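# Move two mugs from dishwasher into narrow cabinet

## Task

Remove both ceramic mugs from the dishwasher and set them standing (upright or upside down) inside the narrow base cabinet. A mug breaks and the task fails if it drops more than a few centimetres or is knocked hard. Afterwards every open thing in the kitchen must be fully closed, with the dishwasher door latched. The task also fails if the dishwasher's lower rack slams in or out, or if the robot tips over or is left leaning.

## Robot and tools

Robot: TidyBot++, a mobile base 0.54 m long, 0.50 m wide, 0.38 m high on four powered casters, carrying one seven-joint arm with a two-finger gripper. The shoulder sits 0.12 m ahead of base centre, 0.68 m above the floor. Segment lengths: upper arm 0.42 m, forearm 0.31 m, hand 0.31 m to the hand point. Cameras: base_camera (fixed on the base) and wrist_camera (looks along the hand). The arm begins folded, hand down, sticking up to 0.08 m past the base front.

Frames: base frame has its origin on the floor below base centre, x forward, y left, z up, metres. hand_pose is reported in it: the point between the finger pads, its z axis along the fingers, fingers opening along its y axis. The odometry frame equals the base frame at scene start; base_odometry counts wheel turns only (slip looks like travel), heading in rad, positive left, -3.142 to 3.142. base_tilt is in degrees, forward and right positive.

move: one action per call. Action keys: base, joints, target, optionally speeds; plus cameras and blocking. Motions start together.
- base: an object of relative offsets from where the base is, measured along its axes at command start: translate_m (forward +, -2 to 2 m), strafe_m (left +, -2 to 2 m), rotate_rad (counter-clockwise +, -6.3 to 6.3 rad).
- joints: absolute angle targets by name, radians: joint_1_rad (any angle, positive = clockwise from above, opposite to heading), joint_2_rad (-2.249 to 2.249, shoulder, 0 = upper arm vertical), joint_3_rad (any), joint_4_rad (-2.579 to 2.579, elbow, 0 = straight), joint_5_rad (any), joint_6_rad (-2.099 to 2.099, wrist), joint_7_rad (any; with hand down, 1.57 spreads fingers left/right), and gripper_pos 0 (open, about 85 mm gap) to 1 (closed). Gap is roughly 85 x (1 - gripper_pos) mm. Done tolerances: ±0.039 for joints 1-4, ±0.095 for 5-7, ±0.03 gripper. Unbounded joints go the short way; turn more in steps below half a turn.
- target: one list of seven numbers [x, y, z, qw, qx, qy, qz], an absolute hand pose in the base frame, metres then quaternion, same form as hand_pose. With target, joints may only hold gripper_pos.
- speeds: caps for this action only: translate_m and strafe_m 0.05 to 0.5 m/s (give one when both move), rotate_rad 0.1 to 1.57 rad/s.
- blocking: true/omitted returns once everything rests; false returns within about 0.5 s while motion continues. A new move overrides only the parts it names.
- cameras: list of base_camera, wrist_camera or all; [] gives none. Unknown keys make the call invalid; out-of-range values get it refused, and a refusal or an uncommanded stop cancels the remaining move, wait and finished_scene calls of that reply.

wait(seconds 0 to 10, cameras) lets time pass and returns state; wait(0) shows how a non-blocking move stands (line earlier move). stop(cameras) brakes all running motions; braked parts read stopped and may keep pressing. zoom_image(camera, region [x0, y0, x1, y1] pixels, at most 504 by 504) magnifies the latest image. read_manual(section "licences") returns licence text only. finished_scene(scene) ends the scene for good; the goal must hold with the robot gone.

Results: base_status, joint_status, hand_status read done, moving, off_target (resting away from target, maybe still pushing), stopped, not_followed (a check withheld the targets; joint command not followed or pose unreachable, with cause: for self-collision), contact_stop or time_out (uncommanded stops; the part holds where it halted), torque_fault, limit_stop_at_motor_heat. hand_target is where the joint targets would put the hand. motor_effort gives percent of max torque, peak in brackets. on_its_own lists unrequested behaviour. ARM HIT, MOTOR HOT and OVER-TEMPERATURE FAULT lines warn of hard self/base contact and heat. Gripper off_target at a reading means something is between the fingers; done at 1 means empty.

Practical cautions:
- The solver for target likes postures near folded; the elbow may swing, the path curves and can overshoot. Unreachable poses wander up to 10 s then time_out. To correct, add (wanted - measured hand_pose) to the last target; to hold still with a load, resend hand_target, not hand_pose.
- Loads make the arm sag; never command a loaded joint to its read angle. After a joints action, last command + (wanted - read) trims error.
- Hand pointing down reaches at most about 0.94 m high, only near the base.
- The arm neither slows nor avoids obstacles and keeps pushing; nothing stops it hitting the base. Torque above 104.5 N m (joints 1-4) or 51.3 N m (joints 5-7) freezes the arm for 10 s.
- Tipping risk: arm snagged above about 0.6 m while the base moves, sideways or outward pulls on a raised hand, reaching far from folded over nearby furniture. Back away to level out.
- A blocked base keeps pushing until it times out after 14 s and may still say done.
- Lower mugs gently onto surfaces, ease the rack and door slowly, and latch the dishwasher fully; avoid hard squeezes on parts still resting on something.


Each tool is called after "Request:" as name(argument=value, ...), one argument or row to a line, values as JSON.

## Session

Request:
move(
)

Scene clock: 0.00 s.
base_odometry: x=+0.000 y=+0.000 heading=+0.000
base_tilt: forward=+0.5 right=-0.4
base_status: not commanded
joint_positions: joint_1_rad=-0.013 joint_2_rad=-0.369 joint_3_rad=+3.133 joint_4_rad=-2.527 joint_5_rad=-0.024 joint_6_rad=-0.861 joint_7_rad=+1.563 gripper_pos=+0.000
joint_status: not commanded
motor_effort: joint_1_rad=-1 joint_2_rad=-1 joint_3_rad=+1 joint_4_rad=+14 joint_5_rad=-1 joint_6_rad=+0 joint_7_rad=+0
hand_pose: x=+0.2665 y=+0.0098 z=+0.5910 quat_wxyz=(-0.009, +0.998, -0.001, +0.061) (m; base frame)
hand_target: x=+0.2675 y=+0.0099 z=+0.5916 quat_wxyz=(-0.009, +0.998, -0.001, +0.062) (m; base frame)
hand_status: not commanded
pictures: base_camera, wrist_camera

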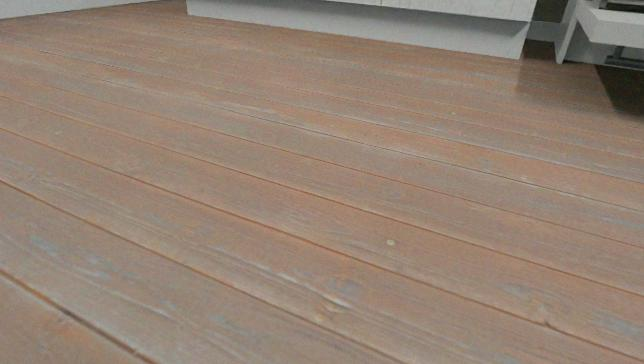

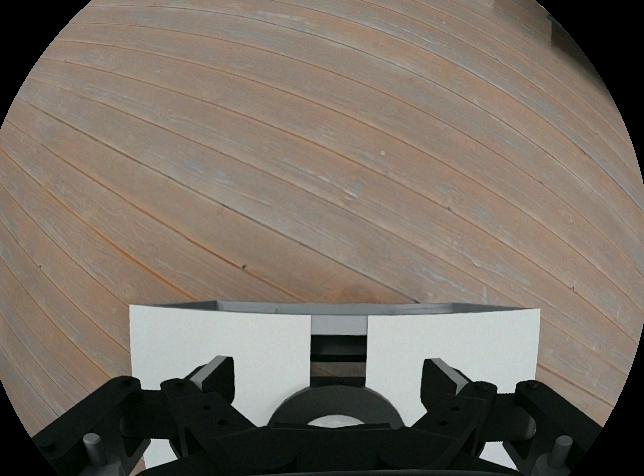

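Request:
move(
  joints={"joint_6_rad": 0.5},
)

Scene clock: 8.80 s.
move: done
base_odometry: x=+0.000 y=+0.000 heading=+0.000
base_tilt: forward=+0.6 right=-0.4
base_status: not commanded
joint_positions: joint_1_rad=-0.013 joint_2_rad=-0.369 joint_3_rad=+3.133 joint_4_rad=-2.528 joint_5_rad=-0.024 joint_6_rad=+0.447 joint_7_rad=+1.563 gripper_pos=+0.000
joint_status: all done
motor_effort: joint_1_rad=-1(1) joint_2_rad=-5(6) joint_3_rad=+1(1) joint_4_rad=+19(20) joint_5_rad=-1(2) joint_6_rad=+9(10) joint_7_rad=+0(1)
hand_pose: x=+0.5367 y=+0.0072 z=+0.8558 quat_wxyz=(-0.011, +0.755, -0.006, +0.655) (m; base frame)
hand_target: x=+0.5392 y=+0.0069 z=+0.8738 quat_wxyz=(-0.011, +0.737, -0.006, +0.676) (m; base frame)
hand_status: not commanded
pictures: base_camera, wrist_camera
camera_calibration:
wrist_camera: T_world_to_cam=[[0.0512396, -0.998683, -0.00242614, -0.00998828], [-0.126938, -0.00410315, -0.991902, 0.976399], [0.990586, 0.0511327, -0.126981, -0.292411], [0, 0, 0, 1]] pos_world=[0.414112, 0.00898292, 0.931337]

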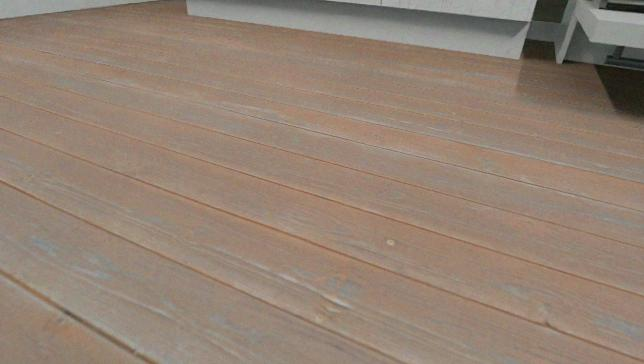

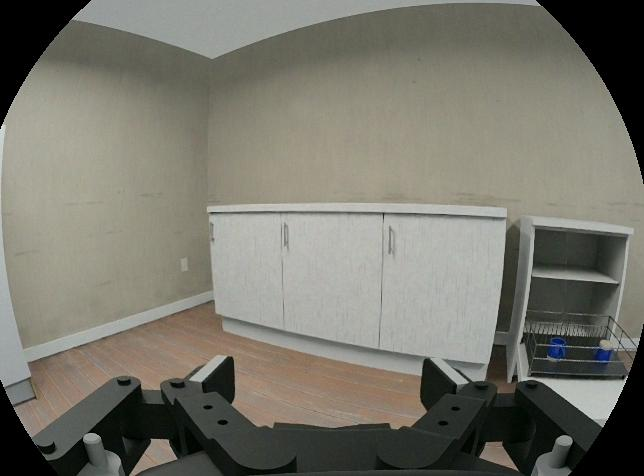

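Request:
move(
  joints={"joint_1_rad": 0.7},
)

Request:
zoom_image(
  camera="wrist_camera",
  region=[150, 150, 644, 476],
)

Request:
move(
  joints={"joint_1_rad": 1.6},
)

Request:
move(
  joints={"joint_1_rad": 2.7},
)

Request:
move(
  joints={"joint_1_rad": -2.4},
)

Request:
move(
  joints={"joint_1_rad": -1.2},
)

Scene clock: 14.87 s.
move: done
base_odometry: x=+0.000 y=+0.000 heading=+0.000
base_tilt: forward=+0.6 right=-0.3
base_status: not commanded
joint_positions: joint_1_rad=+0.673 joint_2_rad=-0.369 joint_3_rad=+3.133 joint_4_rad=-2.528 joint_5_rad=-0.024 joint_6_rad=+0.447 joint_7_rad=+1.563 gripper_pos=+0.000
joint_status: all done
motor_effort: joint_1_rad=-1(2) joint_2_rad=-5(6) joint_3_rad=+0(1) joint_4_rad=+20(20) joint_5_rad=-2(3) joint_6_rad=+9(10) joint_7_rad=+0(1)
hand_pose: x=+0.4466 y=-0.2592 z=+0.8558 quat_wxyz=(+0.210, +0.709, -0.260, +0.621) (m; base frame)
hand_target: x=+0.4414 y=-0.2696 z=+0.8738 quat_wxyz=(+0.225, +0.688, -0.263, +0.638) (m; base frame)
hand_status: not commanded
pictures: base_camera, wrist_camera
camera_calibration:
wrist_camera: T_world_to_cam=[[-0.593224, -0.805034, -0.00246136, 0.0667451], [-0.100699, 0.0772371, -0.991914, 0.973263], [0.798715, -0.588179, -0.126885, -0.269694], [0, 0, 0, 1]] pos_world=[0.35301, -0.180068, 0.931337]

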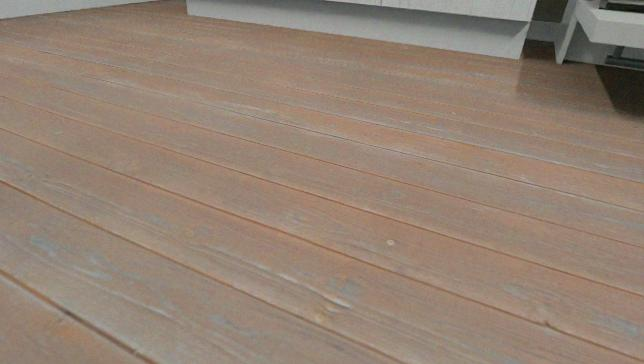

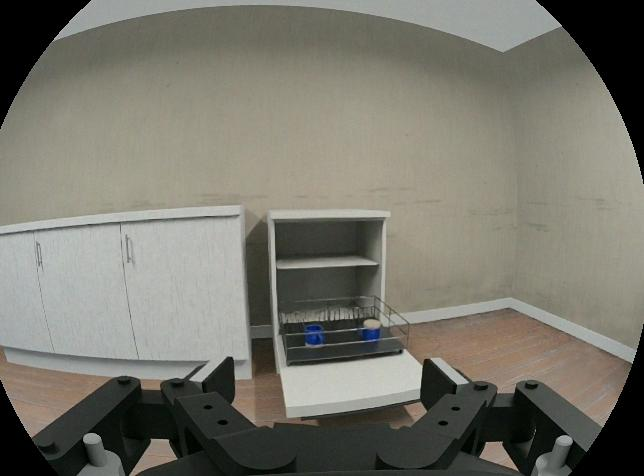

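Scaled by 1.020.

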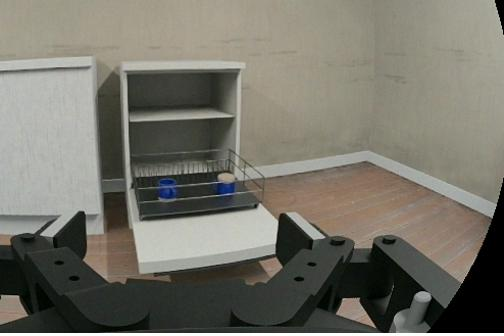

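Scene clock: 17.07 s.
move: done
base_odometry: x=+0.000 y=+0.000 heading=+0.000
base_tilt: forward=+0.6 right=-0.3
base_status: not commanded
joint_positions: joint_1_rad=+1.574 joint_2_rad=-0.369 joint_3_rad=+3.133 joint_4_rad=-2.528 joint_5_rad=-0.024 joint_6_rad=+0.447 joint_7_rad=+1.563 gripper_pos=+0.000
joint_status: all done
motor_effort: joint_1_rad=-1(2) joint_2_rad=-5(6) joint_3_rad=+1(1) joint_4_rad=+20(20) joint_5_rad=-1(2) joint_6_rad=+9(10) joint_7_rad=+0(1)
hand_pose: x=+0.1196 y=-0.4178 z=+0.8558 quat_wxyz=(+0.459, +0.526, -0.542, +0.468) (m; base frame)
hand_target: x=+0.1082 y=-0.4201 z=+0.8738 quat_wxyz=(+0.480, +0.505, -0.536, +0.476) (m; base frame)
hand_status: not commanded
pictures: base_camera, wrist_camera
camera_calibration:
wrist_camera: T_world_to_cam=[[-0.999366, -0.0355211, -0.00241567, 0.115034], [-0.00210897, 0.126792, -0.991927, 0.961512], [0.0355407, -0.991293, -0.126787, -0.178965], [0, 0, 0, 1]] pos_world=[0.12335, -0.295232, 0.931338]

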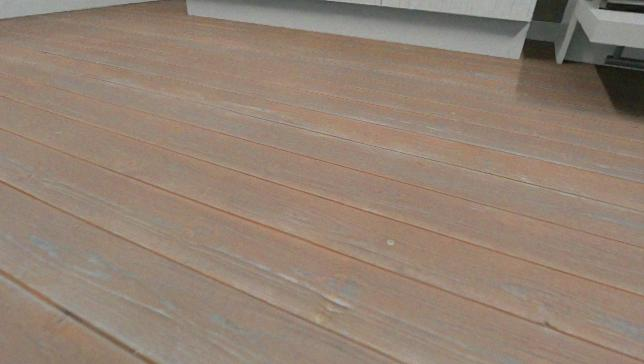

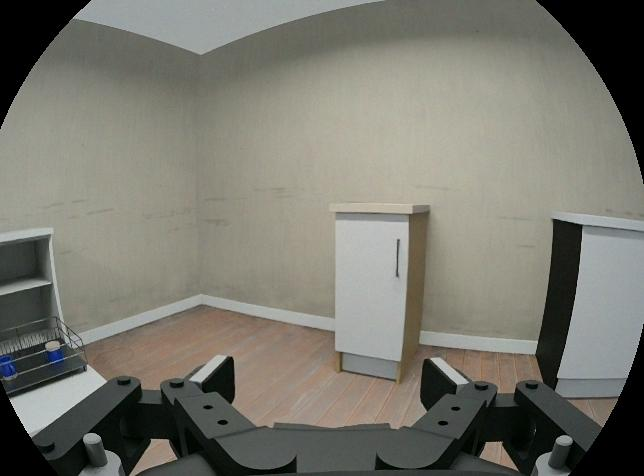

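Scene clock: 19.47 s.
move: done
base_odometry: x=+0.000 y=+0.000 heading=+0.000
base_tilt: forward=+0.5 right=-0.4
base_status: not commanded
joint_positions: joint_1_rad=+2.674 joint_2_rad=-0.369 joint_3_rad=+3.133 joint_4_rad=-2.528 joint_5_rad=-0.024 joint_6_rad=+0.447 joint_7_rad=+1.563 gripper_pos=+0.000
joint_status: all done
motor_effort: joint_1_rad=-1(2) joint_2_rad=-5(6) joint_3_rad=+0(1) joint_4_rad=+19(20) joint_5_rad=-1(3) joint_6_rad=+9(10) joint_7_rad=+0(1)
hand_pose: x=-0.2530 y=-0.1900 z=+0.8558 quat_wxyz=(+0.636, +0.165, -0.737, +0.159) (m; base frame)
hand_target: x=-0.2603 y=-0.1809 z=+0.8738 quat_wxyz=(+0.658, +0.151, -0.721, +0.155) (m; base frame)
hand_status: not commanded
pictures: base_camera, wrist_camera
camera_calibration:
wrist_camera: T_world_to_cam=[[-0.485027, 0.874496, -0.00249445, 0.0539732], [0.112075, 0.0593317, -0.991927, 0.947923], [-0.867288, -0.481391, -0.126787, -0.0715192], [0, 0, 0, 1]] pos_world=[-0.142088, -0.13787, 0.931338]

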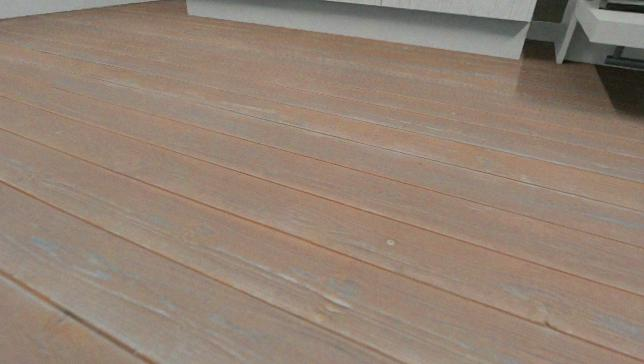

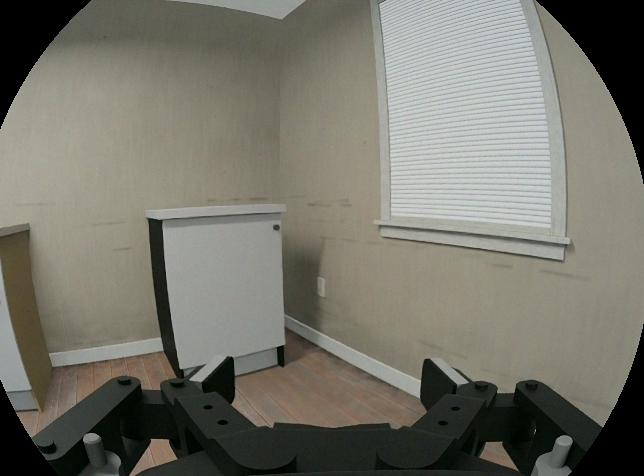

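Scene clock: 21.93 s.
move: done
base_odometry: x=+0.000 y=+0.000 heading=+0.000
base_tilt: forward=+0.6 right=-0.3
base_status: not commanded
joint_positions: joint_1_rad=+3.857 joint_2_rad=-0.369 joint_3_rad=+3.133 joint_4_rad=-2.528 joint_5_rad=-0.024 joint_6_rad=+0.447 joint_7_rad=+1.563 gripper_pos=+0.000
joint_status: all done
motor_effort: joint_1_rad=-1(2) joint_2_rad=-5(6) joint_3_rad=+1(1) joint_4_rad=+19(20) joint_5_rad=-1(2) joint_6_rad=+9(10) joint_7_rad=+0(1)
hand_pose: x=-0.1976 y=+0.2726 z=+0.8558 quat_wxyz=(+0.616, -0.274, -0.704, -0.223) (m; base frame)
hand_target: x=-0.1919 y=+0.2828 z=+0.8738 quat_wxyz=(+0.633, -0.277, -0.683, -0.238) (m; base frame)
hand_status: not commanded
pictures: base_camera, wrist_camera
camera_calibration:
wrist_camera: T_world_to_cam=[[0.626226, 0.779638, -0.00243885, -0.0784127], [0.0973309, -0.0812817, -0.991927, 0.949679], [-0.773542, 0.620933, -0.126784, -0.0826935], [0, 0, 0, 1]] pos_world=[-0.107296, 0.189672, 0.931338]

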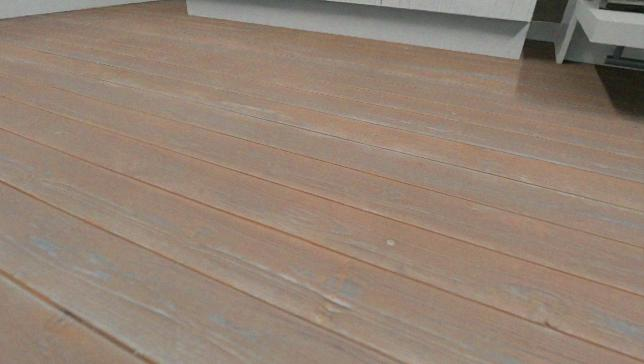

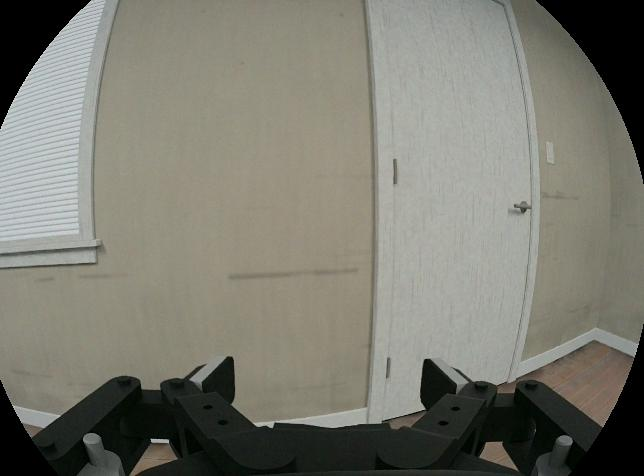

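Scene clock: 24.40 s.
move: done
base_odometry: x=+0.000 y=+0.000 heading=+0.000
base_tilt: forward=+0.4 right=-0.3
base_status: not commanded
joint_positions: joint_1_rad=+5.057 joint_2_rad=-0.369 joint_3_rad=+3.133 joint_4_rad=-2.528 joint_5_rad=-0.024 joint_6_rad=+0.447 joint_7_rad=+1.563 gripper_pos=+0.000
joint_status: all done
motor_effort: joint_1_rad=-1(2) joint_2_rad=-6(6) joint_3_rad=+1(1) joint_4_rad=+20(20) joint_5_rad=-1(2) joint_6_rad=+9(10) joint_7_rad=+0(1)
hand_pose: x=+0.2583 y=+0.3938 z=+0.8558 quat_wxyz=(+0.383, -0.624, -0.426, -0.532) (m; base frame)
hand_target: x=+0.2699 y=+0.3922 z=+0.8738 quat_wxyz=(+0.388, -0.614, -0.407, -0.554) (m; base frame)
hand_status: not commanded
pictures: base_camera, wrist_camera
camera_calibration:
wrist_camera: T_world_to_cam=[[0.953604, -0.301055, -0.00240365, -0.117393], [-0.0404126, -0.120089, -0.99194, 0.966053], [0.29834, 0.946015, -0.126684, -0.210346], [0, 0, 0, 1]] pos_world=[0.213742, 0.279661, 0.931338]

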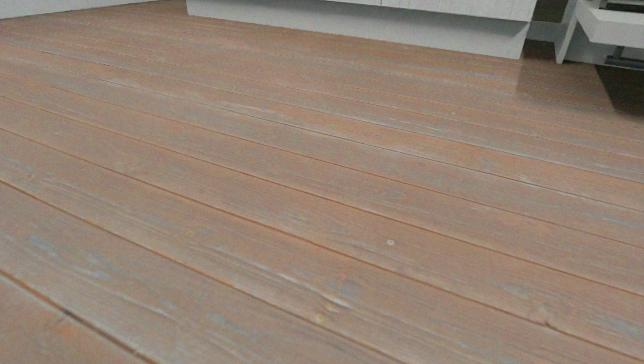

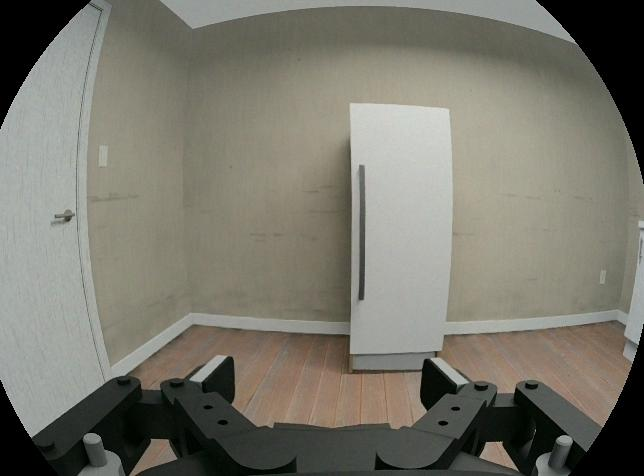

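Request:
zoom_image(
  camera="wrist_camera",
  region=[300, 80, 500, 400],
)

Request:
move(
  joints={"joint_1_rad": 0.0},
  cameras=["wrist_camera"],
)

Request:
zoom_image(
  camera="wrist_camera",
  region=[190, 190, 400, 380],
)

Request:
zoom_image(
  camera="wrist_camera",
  region=[350, 190, 520, 390],
)

Request:
move(
  joints={"joint_1_rad": 0.7},
  cameras=["wrist_camera"],
)

Request:
zoom_image(
  camera="wrist_camera",
  region=[240, 190, 440, 430],
)

Request:
move(
  joints={"joint_1_rad": 1.6},
  cameras=["wrist_camera"],
)

Request:
zoom_image(
  camera="wrist_camera",
  region=[310, 190, 450, 390],
)

Request:
zoom_image(
  camera="wrist_camera",
  region=[500, 180, 644, 420],
)

Request:
move(
  joints={"joint_1_rad": 2.5},
  cameras=["wrist_camera"],
)

Request:
zoom_image(
  camera="wrist_camera",
  region=[100, 180, 360, 400],
)

Scaled by 1.575.

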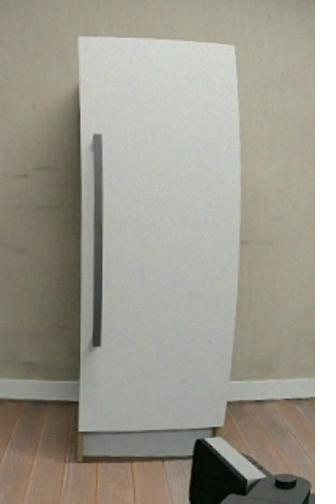

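Scene clock: 37.50 s.
move: done
base_odometry: x=+0.000 y=+0.000 heading=+0.000
base_tilt: forward=+0.5 right=-0.3
base_status: not commanded
joint_positions: joint_1_rad=+6.257 joint_2_rad=-0.369 joint_3_rad=+3.133 joint_4_rad=-2.528 joint_5_rad=-0.024 joint_6_rad=+0.447 joint_7_rad=+1.563 gripper_pos=+0.000
joint_status: all done
motor_effort: joint_1_rad=-1(2) joint_2_rad=-5(6) joint_3_rad=+1(1) joint_4_rad=+20(20) joint_5_rad=-1(2) joint_6_rad=+8(10) joint_7_rad=+0(1)
hand_pose: x=+0.5366 y=+0.0129 z=+0.8558 quat_wxyz=(+0.016, -0.755, +0.001, -0.655) (m; base frame)
hand_target: x=+0.5392 y=+0.0015 z=+0.8738 quat_wxyz=(+0.007, -0.737, +0.011, -0.676) (m; base frame)
hand_status: not commanded
pictures: wrist_camera
camera_calibration:
wrist_camera: T_world_to_cam=[[0.0649358, -0.997886, -0.0024599, -0.011508], [-0.12657, -0.00579108, -0.991941, 0.976307], [0.98983, 0.0647238, -0.126678, -0.292649], [0, 0, 0, 1]] pos_world=[0.413991, 0.0131116, 0.931338]

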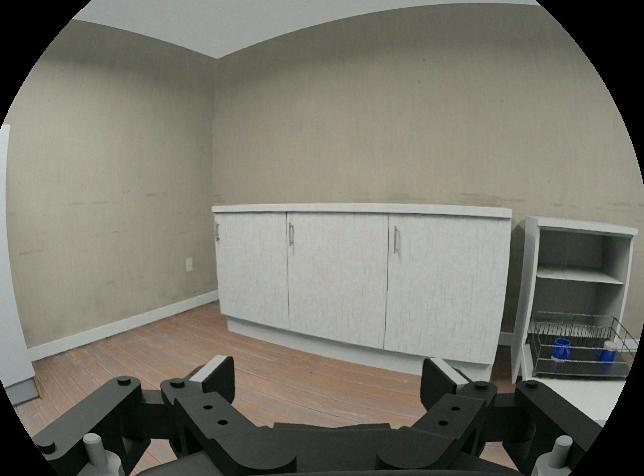

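Scaled by 2.400.

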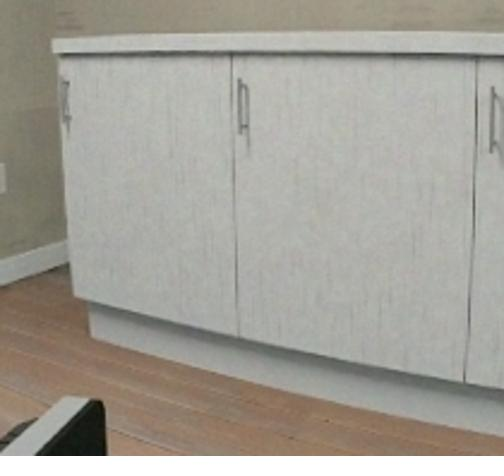

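Scaled by 2.520.

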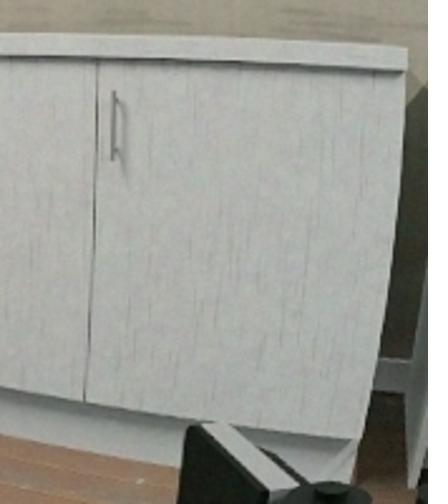

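Scene clock: 39.47 s.
move: done
base_odometry: x=+0.000 y=+0.000 heading=+0.000
base_tilt: forward=+0.6 right=-0.4
base_status: not commanded
joint_positions: joint_1_rad=+6.957 joint_2_rad=-0.369 joint_3_rad=+3.133 joint_4_rad=-2.528 joint_5_rad=-0.024 joint_6_rad=+0.447 joint_7_rad=+1.563 gripper_pos=+0.000
joint_status: all done
motor_effort: joint_1_rad=-1(2) joint_2_rad=-5(6) joint_3_rad=+1(1) joint_4_rad=+19(20) joint_5_rad=-1(3) joint_6_rad=+9(10) joint_7_rad=+0(1)
hand_pose: x=+0.4466 y=-0.2592 z=+0.8559 quat_wxyz=(-0.210, -0.709, +0.260, -0.621) (m; base frame)
hand_target: x=+0.4414 y=-0.2696 z=+0.8738 quat_wxyz=(-0.225, -0.688, +0.263, -0.638) (m; base frame)
hand_status: not commanded
pictures: wrist_camera
camera_calibration:
wrist_camera: T_world_to_cam=[[-0.593291, -0.804984, -0.00248963, 0.0668039], [-0.100511, 0.0771467, -0.99194, 0.973205], [0.798688, -0.58826, -0.12668, -0.269889], [0, 0, 0, 1]] pos_world=[0.353009, -0.180068, 0.931338]

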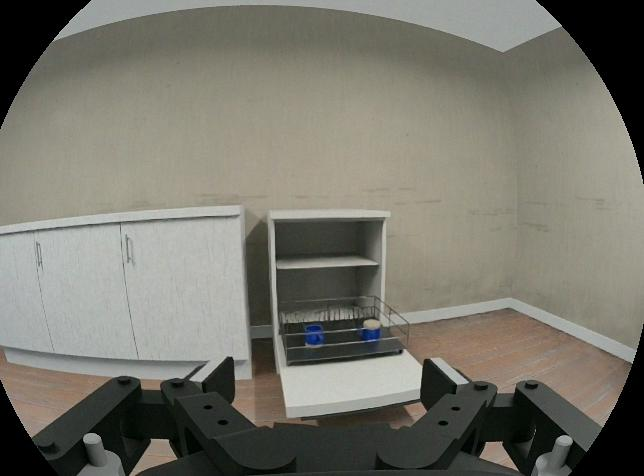

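Scaled by 2.100.

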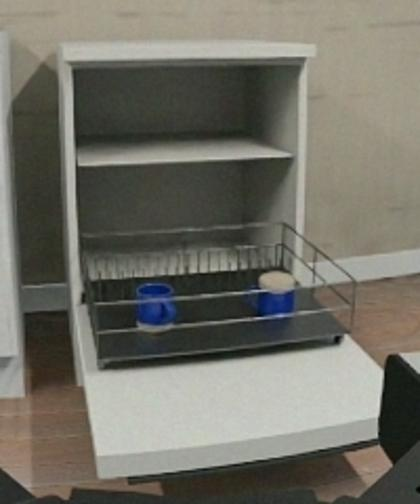

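Scene clock: 41.67 s.
move: done
base_odometry: x=+0.000 y=+0.000 heading=+0.000
base_tilt: forward=+0.5 right=-0.3
base_status: not commanded
joint_positions: joint_1_rad=+7.857 joint_2_rad=-0.369 joint_3_rad=+3.133 joint_4_rad=-2.528 joint_5_rad=-0.024 joint_6_rad=+0.447 joint_7_rad=+1.563 gripper_pos=+0.000
joint_status: all done
motor_effort: joint_1_rad=-1(2) joint_2_rad=-5(6) joint_3_rad=+1(1) joint_4_rad=+19(20) joint_5_rad=-2(2) joint_6_rad=+9(10) joint_7_rad=+0(1)
hand_pose: x=+0.1196 y=-0.4178 z=+0.8559 quat_wxyz=(-0.459, -0.526, +0.542, -0.468) (m; base frame)
hand_target: x=+0.1082 y=-0.4201 z=+0.8738 quat_wxyz=(-0.480, -0.505, +0.536, -0.476) (m; base frame)
hand_status: not commanded
pictures: wrist_camera
camera_calibration:
wrist_camera: T_world_to_cam=[[-0.999366, -0.0355217, -0.00241234, 0.115031], [-0.00210881, 0.126694, -0.99194, 0.961495], [0.035541, -0.991306, -0.126688, -0.17906], [0, 0, 0, 1]] pos_world=[0.12335, -0.295232, 0.931338]

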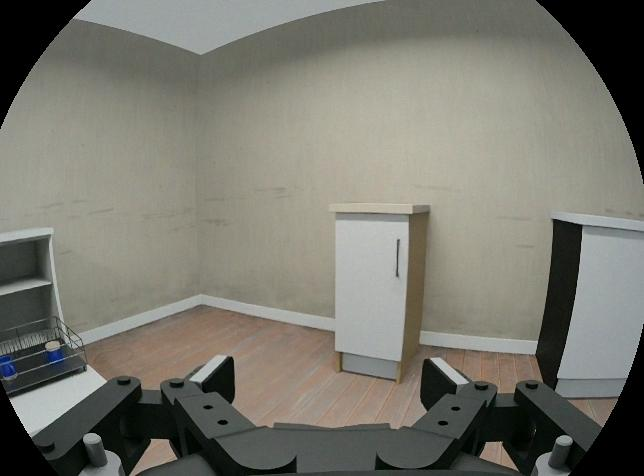

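Scaled by 2.520.

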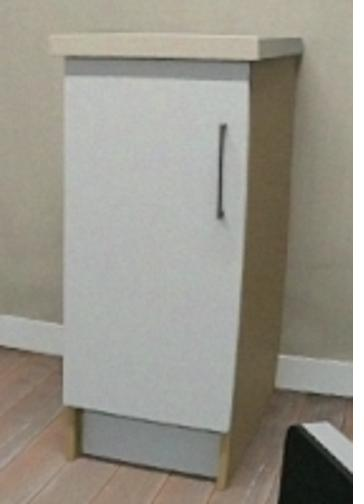

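Scaled by 2.100.

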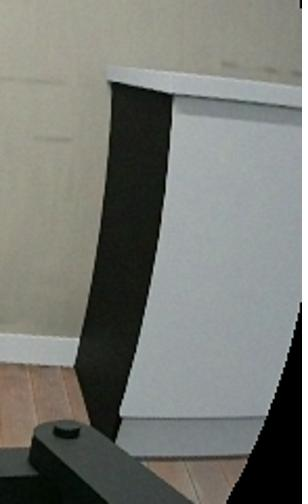

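Scene clock: 43.87 s.
move: done
base_odometry: x=+0.000 y=+0.000 heading=+0.000
base_tilt: forward=+0.5 right=-0.3
base_status: not commanded
joint_positions: joint_1_rad=+8.757 joint_2_rad=-0.369 joint_3_rad=+3.133 joint_4_rad=-2.528 joint_5_rad=-0.024 joint_6_rad=+0.447 joint_7_rad=+1.563 gripper_pos=+0.000
joint_status: all done
motor_effort: joint_1_rad=-1(2) joint_2_rad=-5(6) joint_3_rad=+1(1) joint_4_rad=+19(20) joint_5_rad=-1(3) joint_6_rad=+9(10) joint_7_rad=+0(1)
hand_pose: x=-0.2079 y=-0.2602 z=+0.8559 quat_wxyz=(-0.617, -0.237, +0.717, -0.222) (m; base frame)
hand_target: x=-0.2168 y=-0.2527 z=+0.8738 quat_wxyz=(-0.639, -0.222, +0.703, -0.220) (m; base frame)
hand_status: not commanded
pictures: wrist_camera
camera_calibration:
wrist_camera: T_world_to_cam=[[-0.649102, 0.760697, -0.00244933, 0.0734213], [0.0978698, 0.0803183, -0.991953, 0.949581], [-0.754379, -0.644119, -0.126584, -0.0851741], [0, 0, 0, 1]] pos_world=[-0.109531, -0.186982, 0.931338]

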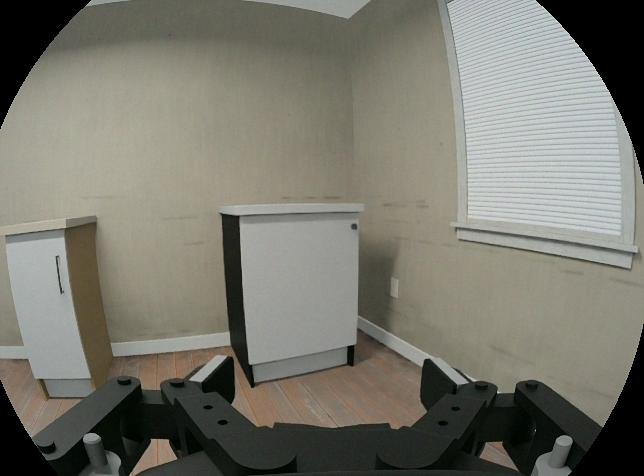

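Scaled by 1.938.

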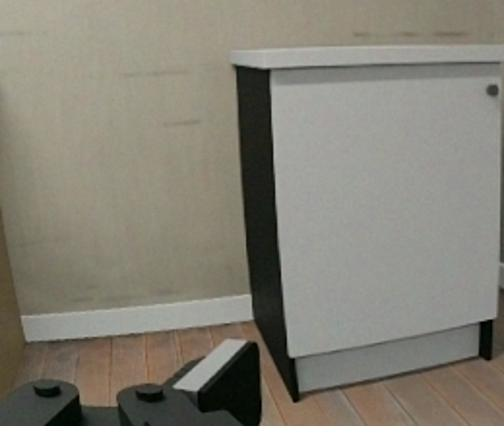

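Request:
move(
  base={"translate_m": 0.3, "strafe_m": -0.6, "rotate_rad": -0.45},
  joints={"joint_1_rad": 0.0, "joint_6_rad": 0.1},
)

Request:
zoom_image(
  camera="wrist_camera",
  region=[160, 100, 480, 400],
)

Scene clock: 125.33 s.
move: done
base_odometry: x=+0.300 y=-0.600 heading=-0.451
base_tilt: forward=+0.6 right=-0.3
base_status: done
joint_positions: joint_1_rad=+6.310 joint_2_rad=-0.369 joint_3_rad=+3.133 joint_4_rad=-2.528 joint_5_rad=-0.024 joint_6_rad=+0.156 joint_7_rad=+1.563 gripper_pos=+0.000
joint_status: all done
motor_effort: joint_1_rad=-1(3) joint_2_rad=-4(7) joint_3_rad=+1(2) joint_4_rad=+19(20) joint_5_rad=-2(2) joint_6_rad=+8(10) joint_7_rad=+0(1)
hand_pose: x=+0.5111 y=-0.0071 z=+0.7691 quat_wxyz=(+0.001, -0.842, +0.022, -0.539) (m; base frame)
hand_target: x=+0.5044 y=+0.0037 z=+0.7551 quat_wxyz=(+0.008, -0.856, +0.010, -0.516) (m; base frame)
hand_status: not commanded
pictures: base_camera, wrist_camera
camera_calibration:
wrist_camera: T_world_to_cam=[[0.014053, -0.999777, -0.0157618, 0.00626317], [-0.406382, 0.00869203, -0.913662, 0.969833], [0.913595, 0.019245, -0.406169, -0.0236182], [0, 0, 0, 1]] pos_world=[0.415612, -0.00171352, 0.876605]

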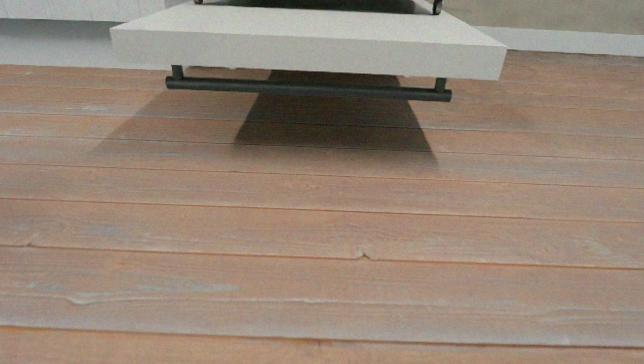

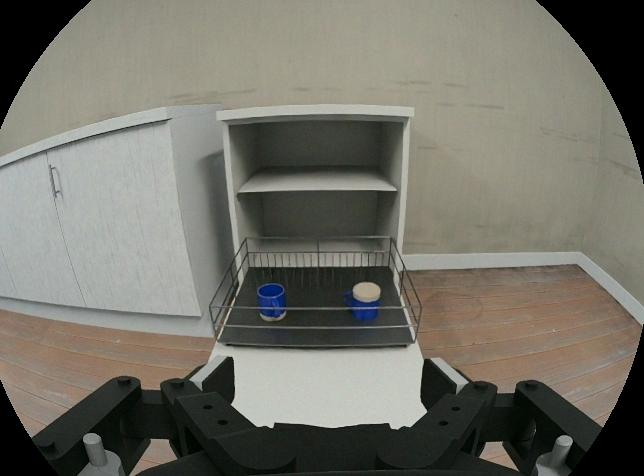

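Scaled by 1.575.

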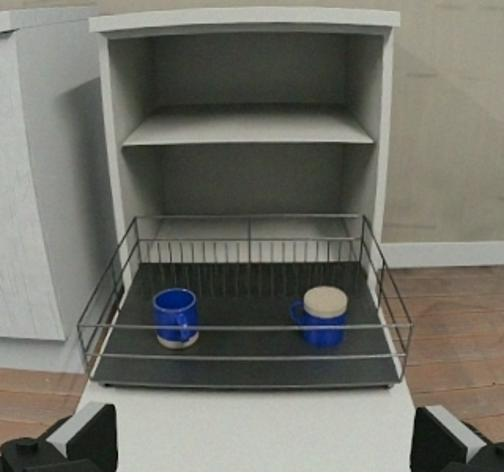

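Request:
move(
  base={"translate_m": 0.153, "strafe_m": -0.315, "rotate_rad": -1.58},
  joints={"joint_6_rad": 0.2},
)

Request:
zoom_image(
  camera="wrist_camera",
  region=[160, 100, 480, 400],
)

Scene clock: 153.97 s.
move: done
base_odometry: x=+0.300 y=-0.950 heading=-2.030
base_tilt: forward=+0.5 right=-0.3
base_status: done
joint_positions: joint_1_rad=+6.304 joint_2_rad=-0.369 joint_3_rad=+3.133 joint_4_rad=-2.529 joint_5_rad=-0.024 joint_6_rad=+0.207 joint_7_rad=+1.563 gripper_pos=+0.000
joint_status: all done
motor_effort: joint_1_rad=-1(2) joint_2_rad=-4(7) joint_3_rad=+1(2) joint_4_rad=+19(21) joint_5_rad=-1(3) joint_6_rad=+8(10) joint_7_rad=+0(1)
hand_pose: x=+0.5173 y=-0.0053 z=+0.7834 quat_wxyz=(+0.002, -0.828, +0.019, -0.560) (m; base frame)
hand_target: x=+0.5175 y=+0.0032 z=+0.7833 quat_wxyz=(+0.008, -0.829, +0.010, -0.558) (m; base frame)
hand_status: not commanded
pictures: base_camera, wrist_camera
camera_calibration:
wrist_camera: T_world_to_cam=[[0.0195592, -0.99972, -0.0133247, 0.00336452], [-0.359999, 0.00539134, -0.932937, 0.976434], [0.932748, 0.0230444, -0.359793, -0.069624], [0, 0, 0, 1]] pos_world=[0.416391, -0.000296271, 0.885947]

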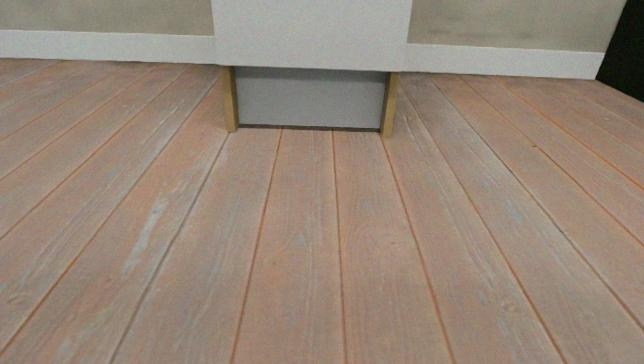

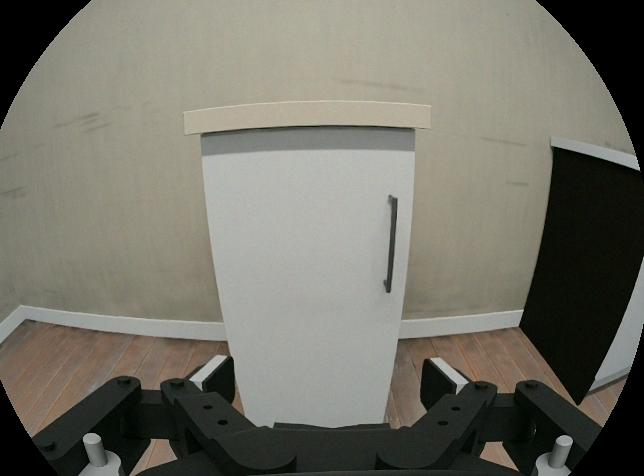

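Scaled by 1.575.

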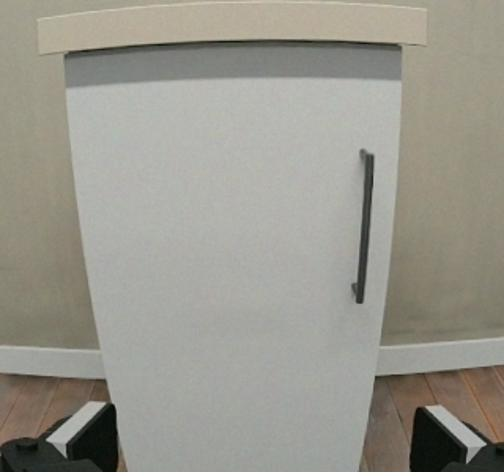

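Request:
move(
  target=[0.74, 0.0, 0.70, 0.0, 0.7071, 0.0, 0.7071],
)

Scene clock: 219.67 s.
move: done
base_odometry: x=+0.300 y=-0.950 heading=-2.030
base_tilt: forward=+0.6 right=-0.3
base_status: not commanded
joint_positions: joint_1_rad=+6.303 joint_2_rad=+0.648 joint_3_rad=+3.140 joint_4_rad=-2.337 joint_5_rad=-0.024 joint_6_rad=+1.364 joint_7_rad=+1.563 gripper_pos=+0.000
joint_status: not commanded
motor_effort: joint_1_rad=-1(1) joint_2_rad=-29(30) joint_3_rad=+0(1) joint_4_rad=+8(19) joint_5_rad=-2(3) joint_6_rad=+9(10) joint_7_rad=+0(1)
hand_pose: x=+0.7327 y=-0.0178 z=+0.6910 quat_wxyz=(-0.011, -0.724, +0.020, -0.689) (m; base frame)
hand_target: x=+0.7400 y=+0.0000 z=+0.7000 quat_wxyz=(+0.000, -0.707, +0.000, -0.707) (m; base frame)
hand_status: done (0.021 m and 3.9 deg from the pose sent, 0.238 m and 22.0 deg at the start)
pictures: base_camera, wrist_camera
camera_calibration:
wrist_camera: T_world_to_cam=[[-0.000331455, -0.999899, 0.0142301, -0.019019], [-0.0369582, -0.0142082, -0.999216, 0.776614], [0.999317, -0.000857115, -0.0369497, -0.575804], [0, 0, 0, 1]] pos_world=[0.604106, -0.00847635, 0.755]

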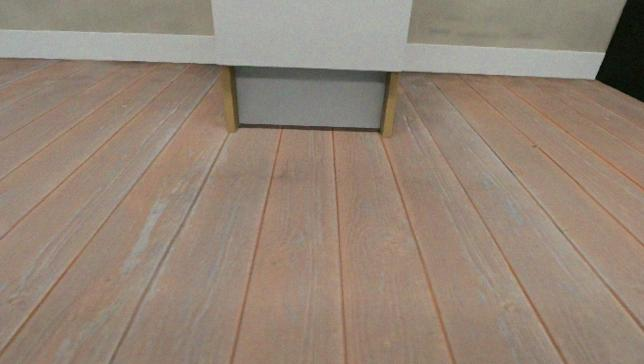

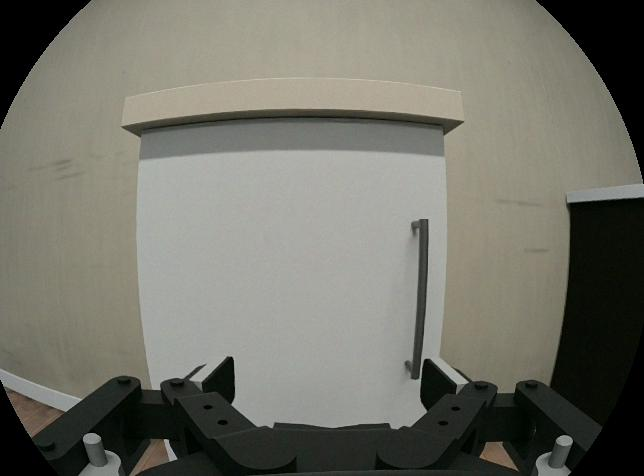

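Request:
move(
  base={"strafe_m": -0.1},
  target=[0.747, 0.018, 0.709, -0.0158, 0.6894, 0.015, 0.724],
)

Scene clock: 239.37 s.
move: done
base_odometry: x=+0.211 y=-0.906 heading=-2.032
base_tilt: forward=+0.6 right=-0.3
base_status: done
joint_positions: joint_1_rad=+6.290 joint_2_rad=+0.670 joint_3_rad=+3.136 joint_4_rad=-2.308 joint_5_rad=-0.014 joint_6_rad=+1.419 joint_7_rad=+1.563 gripper_pos=+0.000
joint_status: not commanded
motor_effort: joint_1_rad=-1(4) joint_2_rad=-30(30) joint_3_rad=+0(2) joint_4_rad=+8(9) joint_5_rad=+0(2) joint_6_rad=+9(10) joint_7_rad=+0(1)
hand_pose: x=+0.7427 y=-0.0049 z=+0.7050 quat_wxyz=(-0.001, -0.703, +0.011, -0.711) (m; base frame)
hand_target: x=+0.7470 y=+0.0180 z=+0.7090 quat_wxyz=(+0.016, -0.689, -0.015, -0.724) (m; base frame)
hand_status: done (0.024 m and 4.1 deg from the pose sent, 0.043 m and 7.6 deg at the start)
pictures: base_camera, wrist_camera
camera_calibration:
wrist_camera: T_world_to_cam=[[0.024545, -0.999573, 0.0158391, -0.0259568], [0.0256191, -0.0152098, -0.999556, 0.744957], [0.99937, 0.0249399, 0.0252349, -0.629019], [0, 0, 0, 1]] pos_world=[0.610175, 0.00107259, 0.76091]

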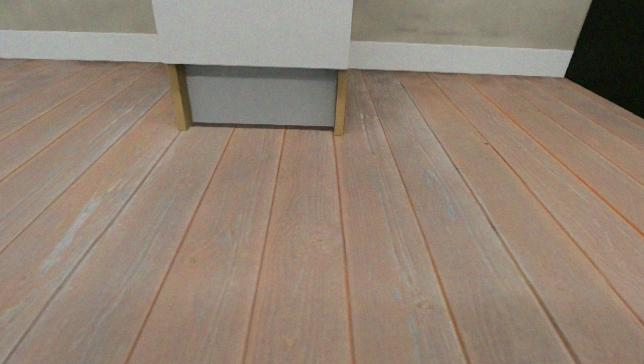

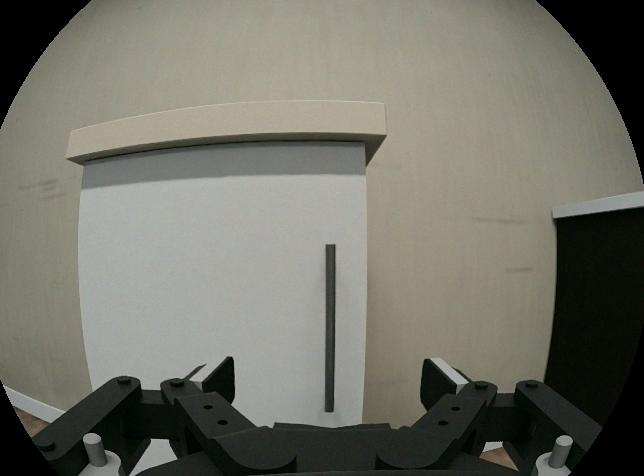

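Request:
move(
  base={"translate_m": 0.13},
  speeds={"translate_m": 0.15},
)

Scene clock: 246.03 s.
move: done
base_odometry: x=+0.153 y=-1.022 heading=-2.032
base_tilt: forward=+0.5 right=-0.3
base_status: done
joint_positions: joint_1_rad=+6.290 joint_2_rad=+0.673 joint_3_rad=+3.136 joint_4_rad=-2.304 joint_5_rad=-0.014 joint_6_rad=+1.420 joint_7_rad=+1.563 gripper_pos=+0.000
joint_status: not commanded
motor_effort: joint_1_rad=-1(2) joint_2_rad=-30(31) joint_3_rad=+0(1) joint_4_rad=+8(9) joint_5_rad=-1(2) joint_6_rad=+9(10) joint_7_rad=+0(1)
hand_pose: x=+0.7439 y=-0.0049 z=+0.7047 quat_wxyz=(-0.001, -0.702, +0.011, -0.712) (m; base frame)
hand_target: x=+0.7470 y=+0.0180 z=+0.7090 quat_wxyz=(+0.016, -0.689, -0.015, -0.724) (m; base frame)
hand_status: not commanded
pictures: base_camera, wrist_camera
camera_calibration:
wrist_camera: T_world_to_cam=[[0.0245254, -0.999573, 0.0158712, -0.0259881], [0.0269208, -0.0152098, -0.999522, 0.743609], [0.999337, 0.0249409, 0.0265363, -0.631071], [0, 0, 0, 1]] pos_world=[0.611271, 0.00107259, 0.760413]

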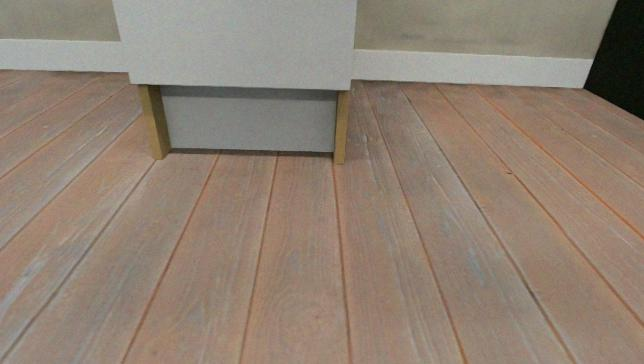

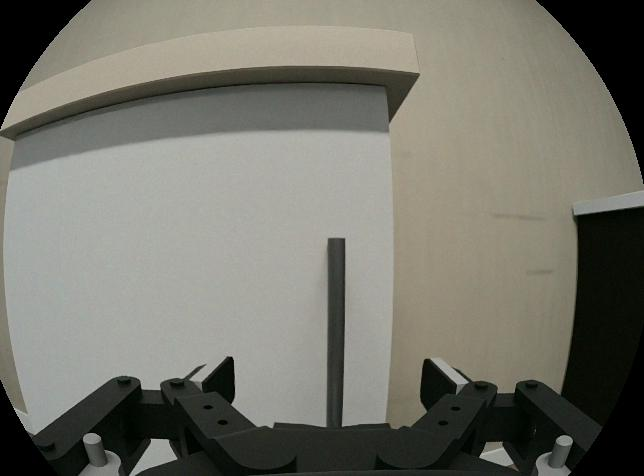

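Request:
zoom_image(
  camera="wrist_camera",
  region=[180, 220, 480, 440],
)

Scaled by 1.680.

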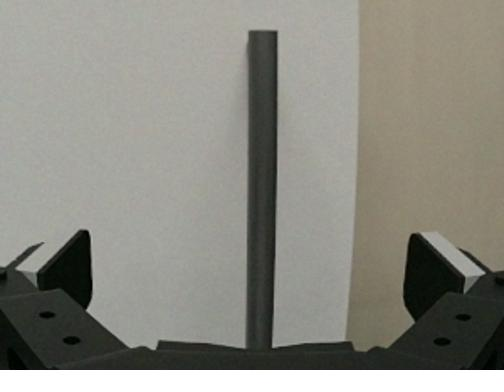

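Request:
move(
  base={"translate_m": 0.045},
  speeds={"translate_m": 0.1},
)

Request:
zoom_image(
  camera="wrist_camera",
  region=[180, 200, 480, 440],
)

Scene clock: 269.23 s.
move: done
base_odometry: x=+0.132 y=-1.063 heading=-2.033
base_tilt: forward=+0.6 right=-0.3
base_status: done
joint_positions: joint_1_rad=+6.290 joint_2_rad=+0.675 joint_3_rad=+3.136 joint_4_rad=-2.303 joint_5_rad=-0.014 joint_6_rad=+1.420 joint_7_rad=+1.563 gripper_pos=+0.000
joint_status: not commanded
motor_effort: joint_1_rad=-1(3) joint_2_rad=-30(31) joint_3_rad=+0(1) joint_4_rad=+8(9) joint_5_rad=-1(2) joint_6_rad=+8(10) joint_7_rad=+0(1)
hand_pose: x=+0.7443 y=-0.0049 z=+0.7044 quat_wxyz=(-0.001, -0.702, +0.011, -0.712) (m; base frame)
hand_target: x=+0.7470 y=+0.0180 z=+0.7090 quat_wxyz=(+0.016, -0.689, -0.015, -0.724) (m; base frame)
hand_status: not commanded
pictures: base_camera, wrist_camera
camera_calibration:
wrist_camera: T_world_to_cam=[[0.0245237, -0.999573, 0.0158751, -0.0259951], [0.0270208, -0.0152113, -0.999519, 0.743236], [0.999334, 0.0249409, 0.0266362, -0.631537], [0, 0, 0, 1]] pos_world=[0.611671, 0.0010726, 0.760113]

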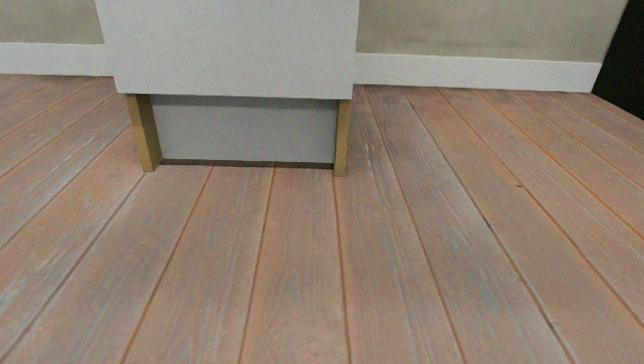

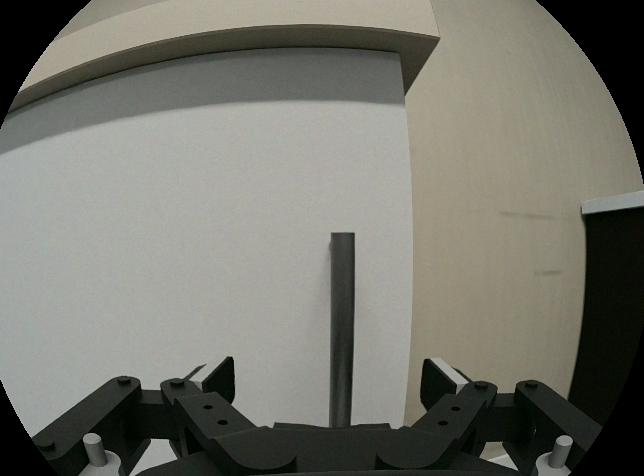

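Scaled by 1.680.

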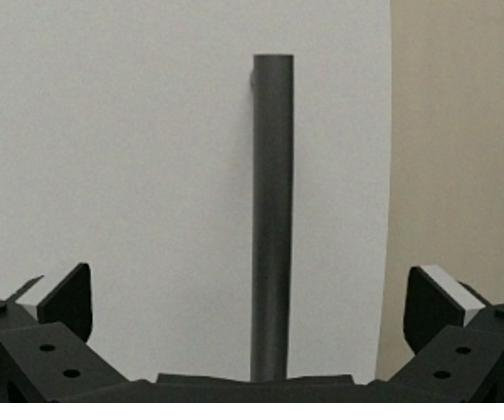

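Request:
zoom_image(
  camera="wrist_camera",
  region=[300, 220, 390, 290],
)

Request:
zoom_image(
  camera="wrist_camera",
  region=[300, 340, 390, 420],
)

Scaled by 5.600.

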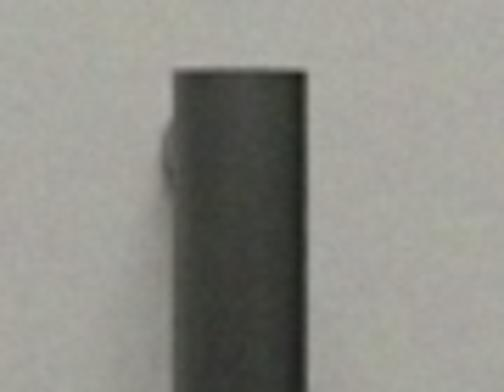

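Scaled by 5.600.

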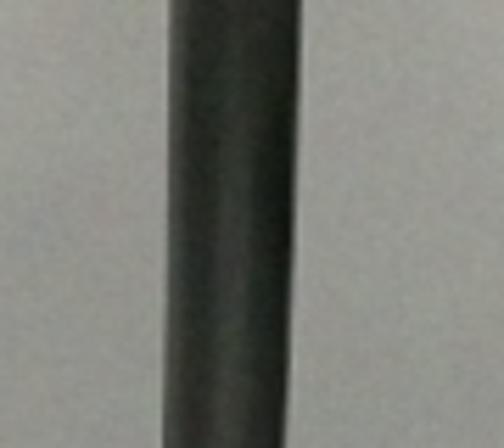

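Request:
move(
  base={"strafe_m": -0.006},
  joints={"gripper_pos": 0.6},
  cameras=["wrist_camera"],
)

Request:
zoom_image(
  camera="wrist_camera",
  region=[240, 240, 440, 440],
)

Scene clock: 291.07 s.
move: done
base_odometry: x=+0.127 y=-1.060 heading=-2.032
base_tilt: forward=+0.6 right=-0.4
base_status: done
joint_positions: joint_1_rad=+6.289 joint_2_rad=+0.675 joint_3_rad=+3.137 joint_4_rad=-2.303 joint_5_rad=-0.014 joint_6_rad=+1.420 joint_7_rad=+1.563 gripper_pos=+0.600
joint_status: all done
motor_effort: joint_1_rad=-1(4) joint_2_rad=-30(31) joint_3_rad=+0(2) joint_4_rad=+8(9) joint_5_rad=-1(2) joint_6_rad=+9(10) joint_7_rad=+0(1)
hand_pose: x=+0.7443 y=-0.0041 z=+0.7044 quat_wxyz=(-0.001, -0.702, +0.010, -0.712) (m; base frame)
hand_target: x=+0.7470 y=+0.0180 z=+0.7090 quat_wxyz=(+0.016, -0.689, -0.015, -0.724) (m; base frame)
hand_status: not commanded
pictures: wrist_camera
camera_calibration:
wrist_camera: T_world_to_cam=[[0.0258225, -0.99954, 0.0159102, -0.0262142], [0.0270406, -0.0152112, -0.999519, 0.743232], [0.999301, 0.0262403, 0.0266353, -0.631531], [0, 0, 0, 1]] pos_world=[0.611669, 0.00167488, 0.760113]

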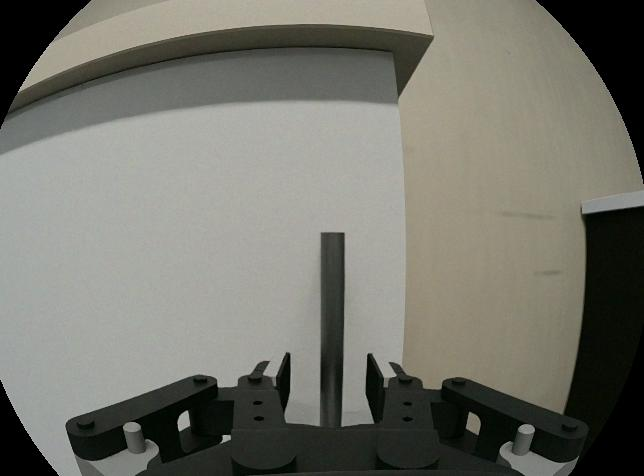

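Scaled by 2.520.

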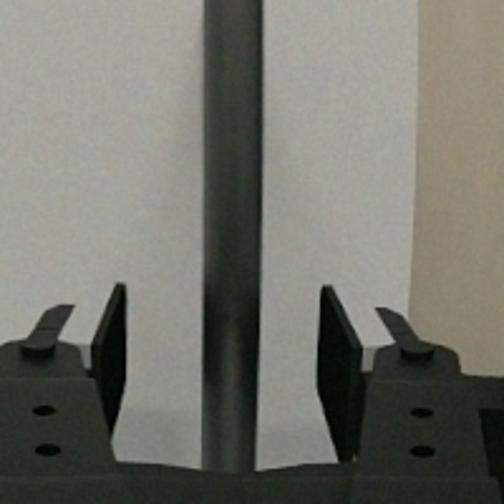

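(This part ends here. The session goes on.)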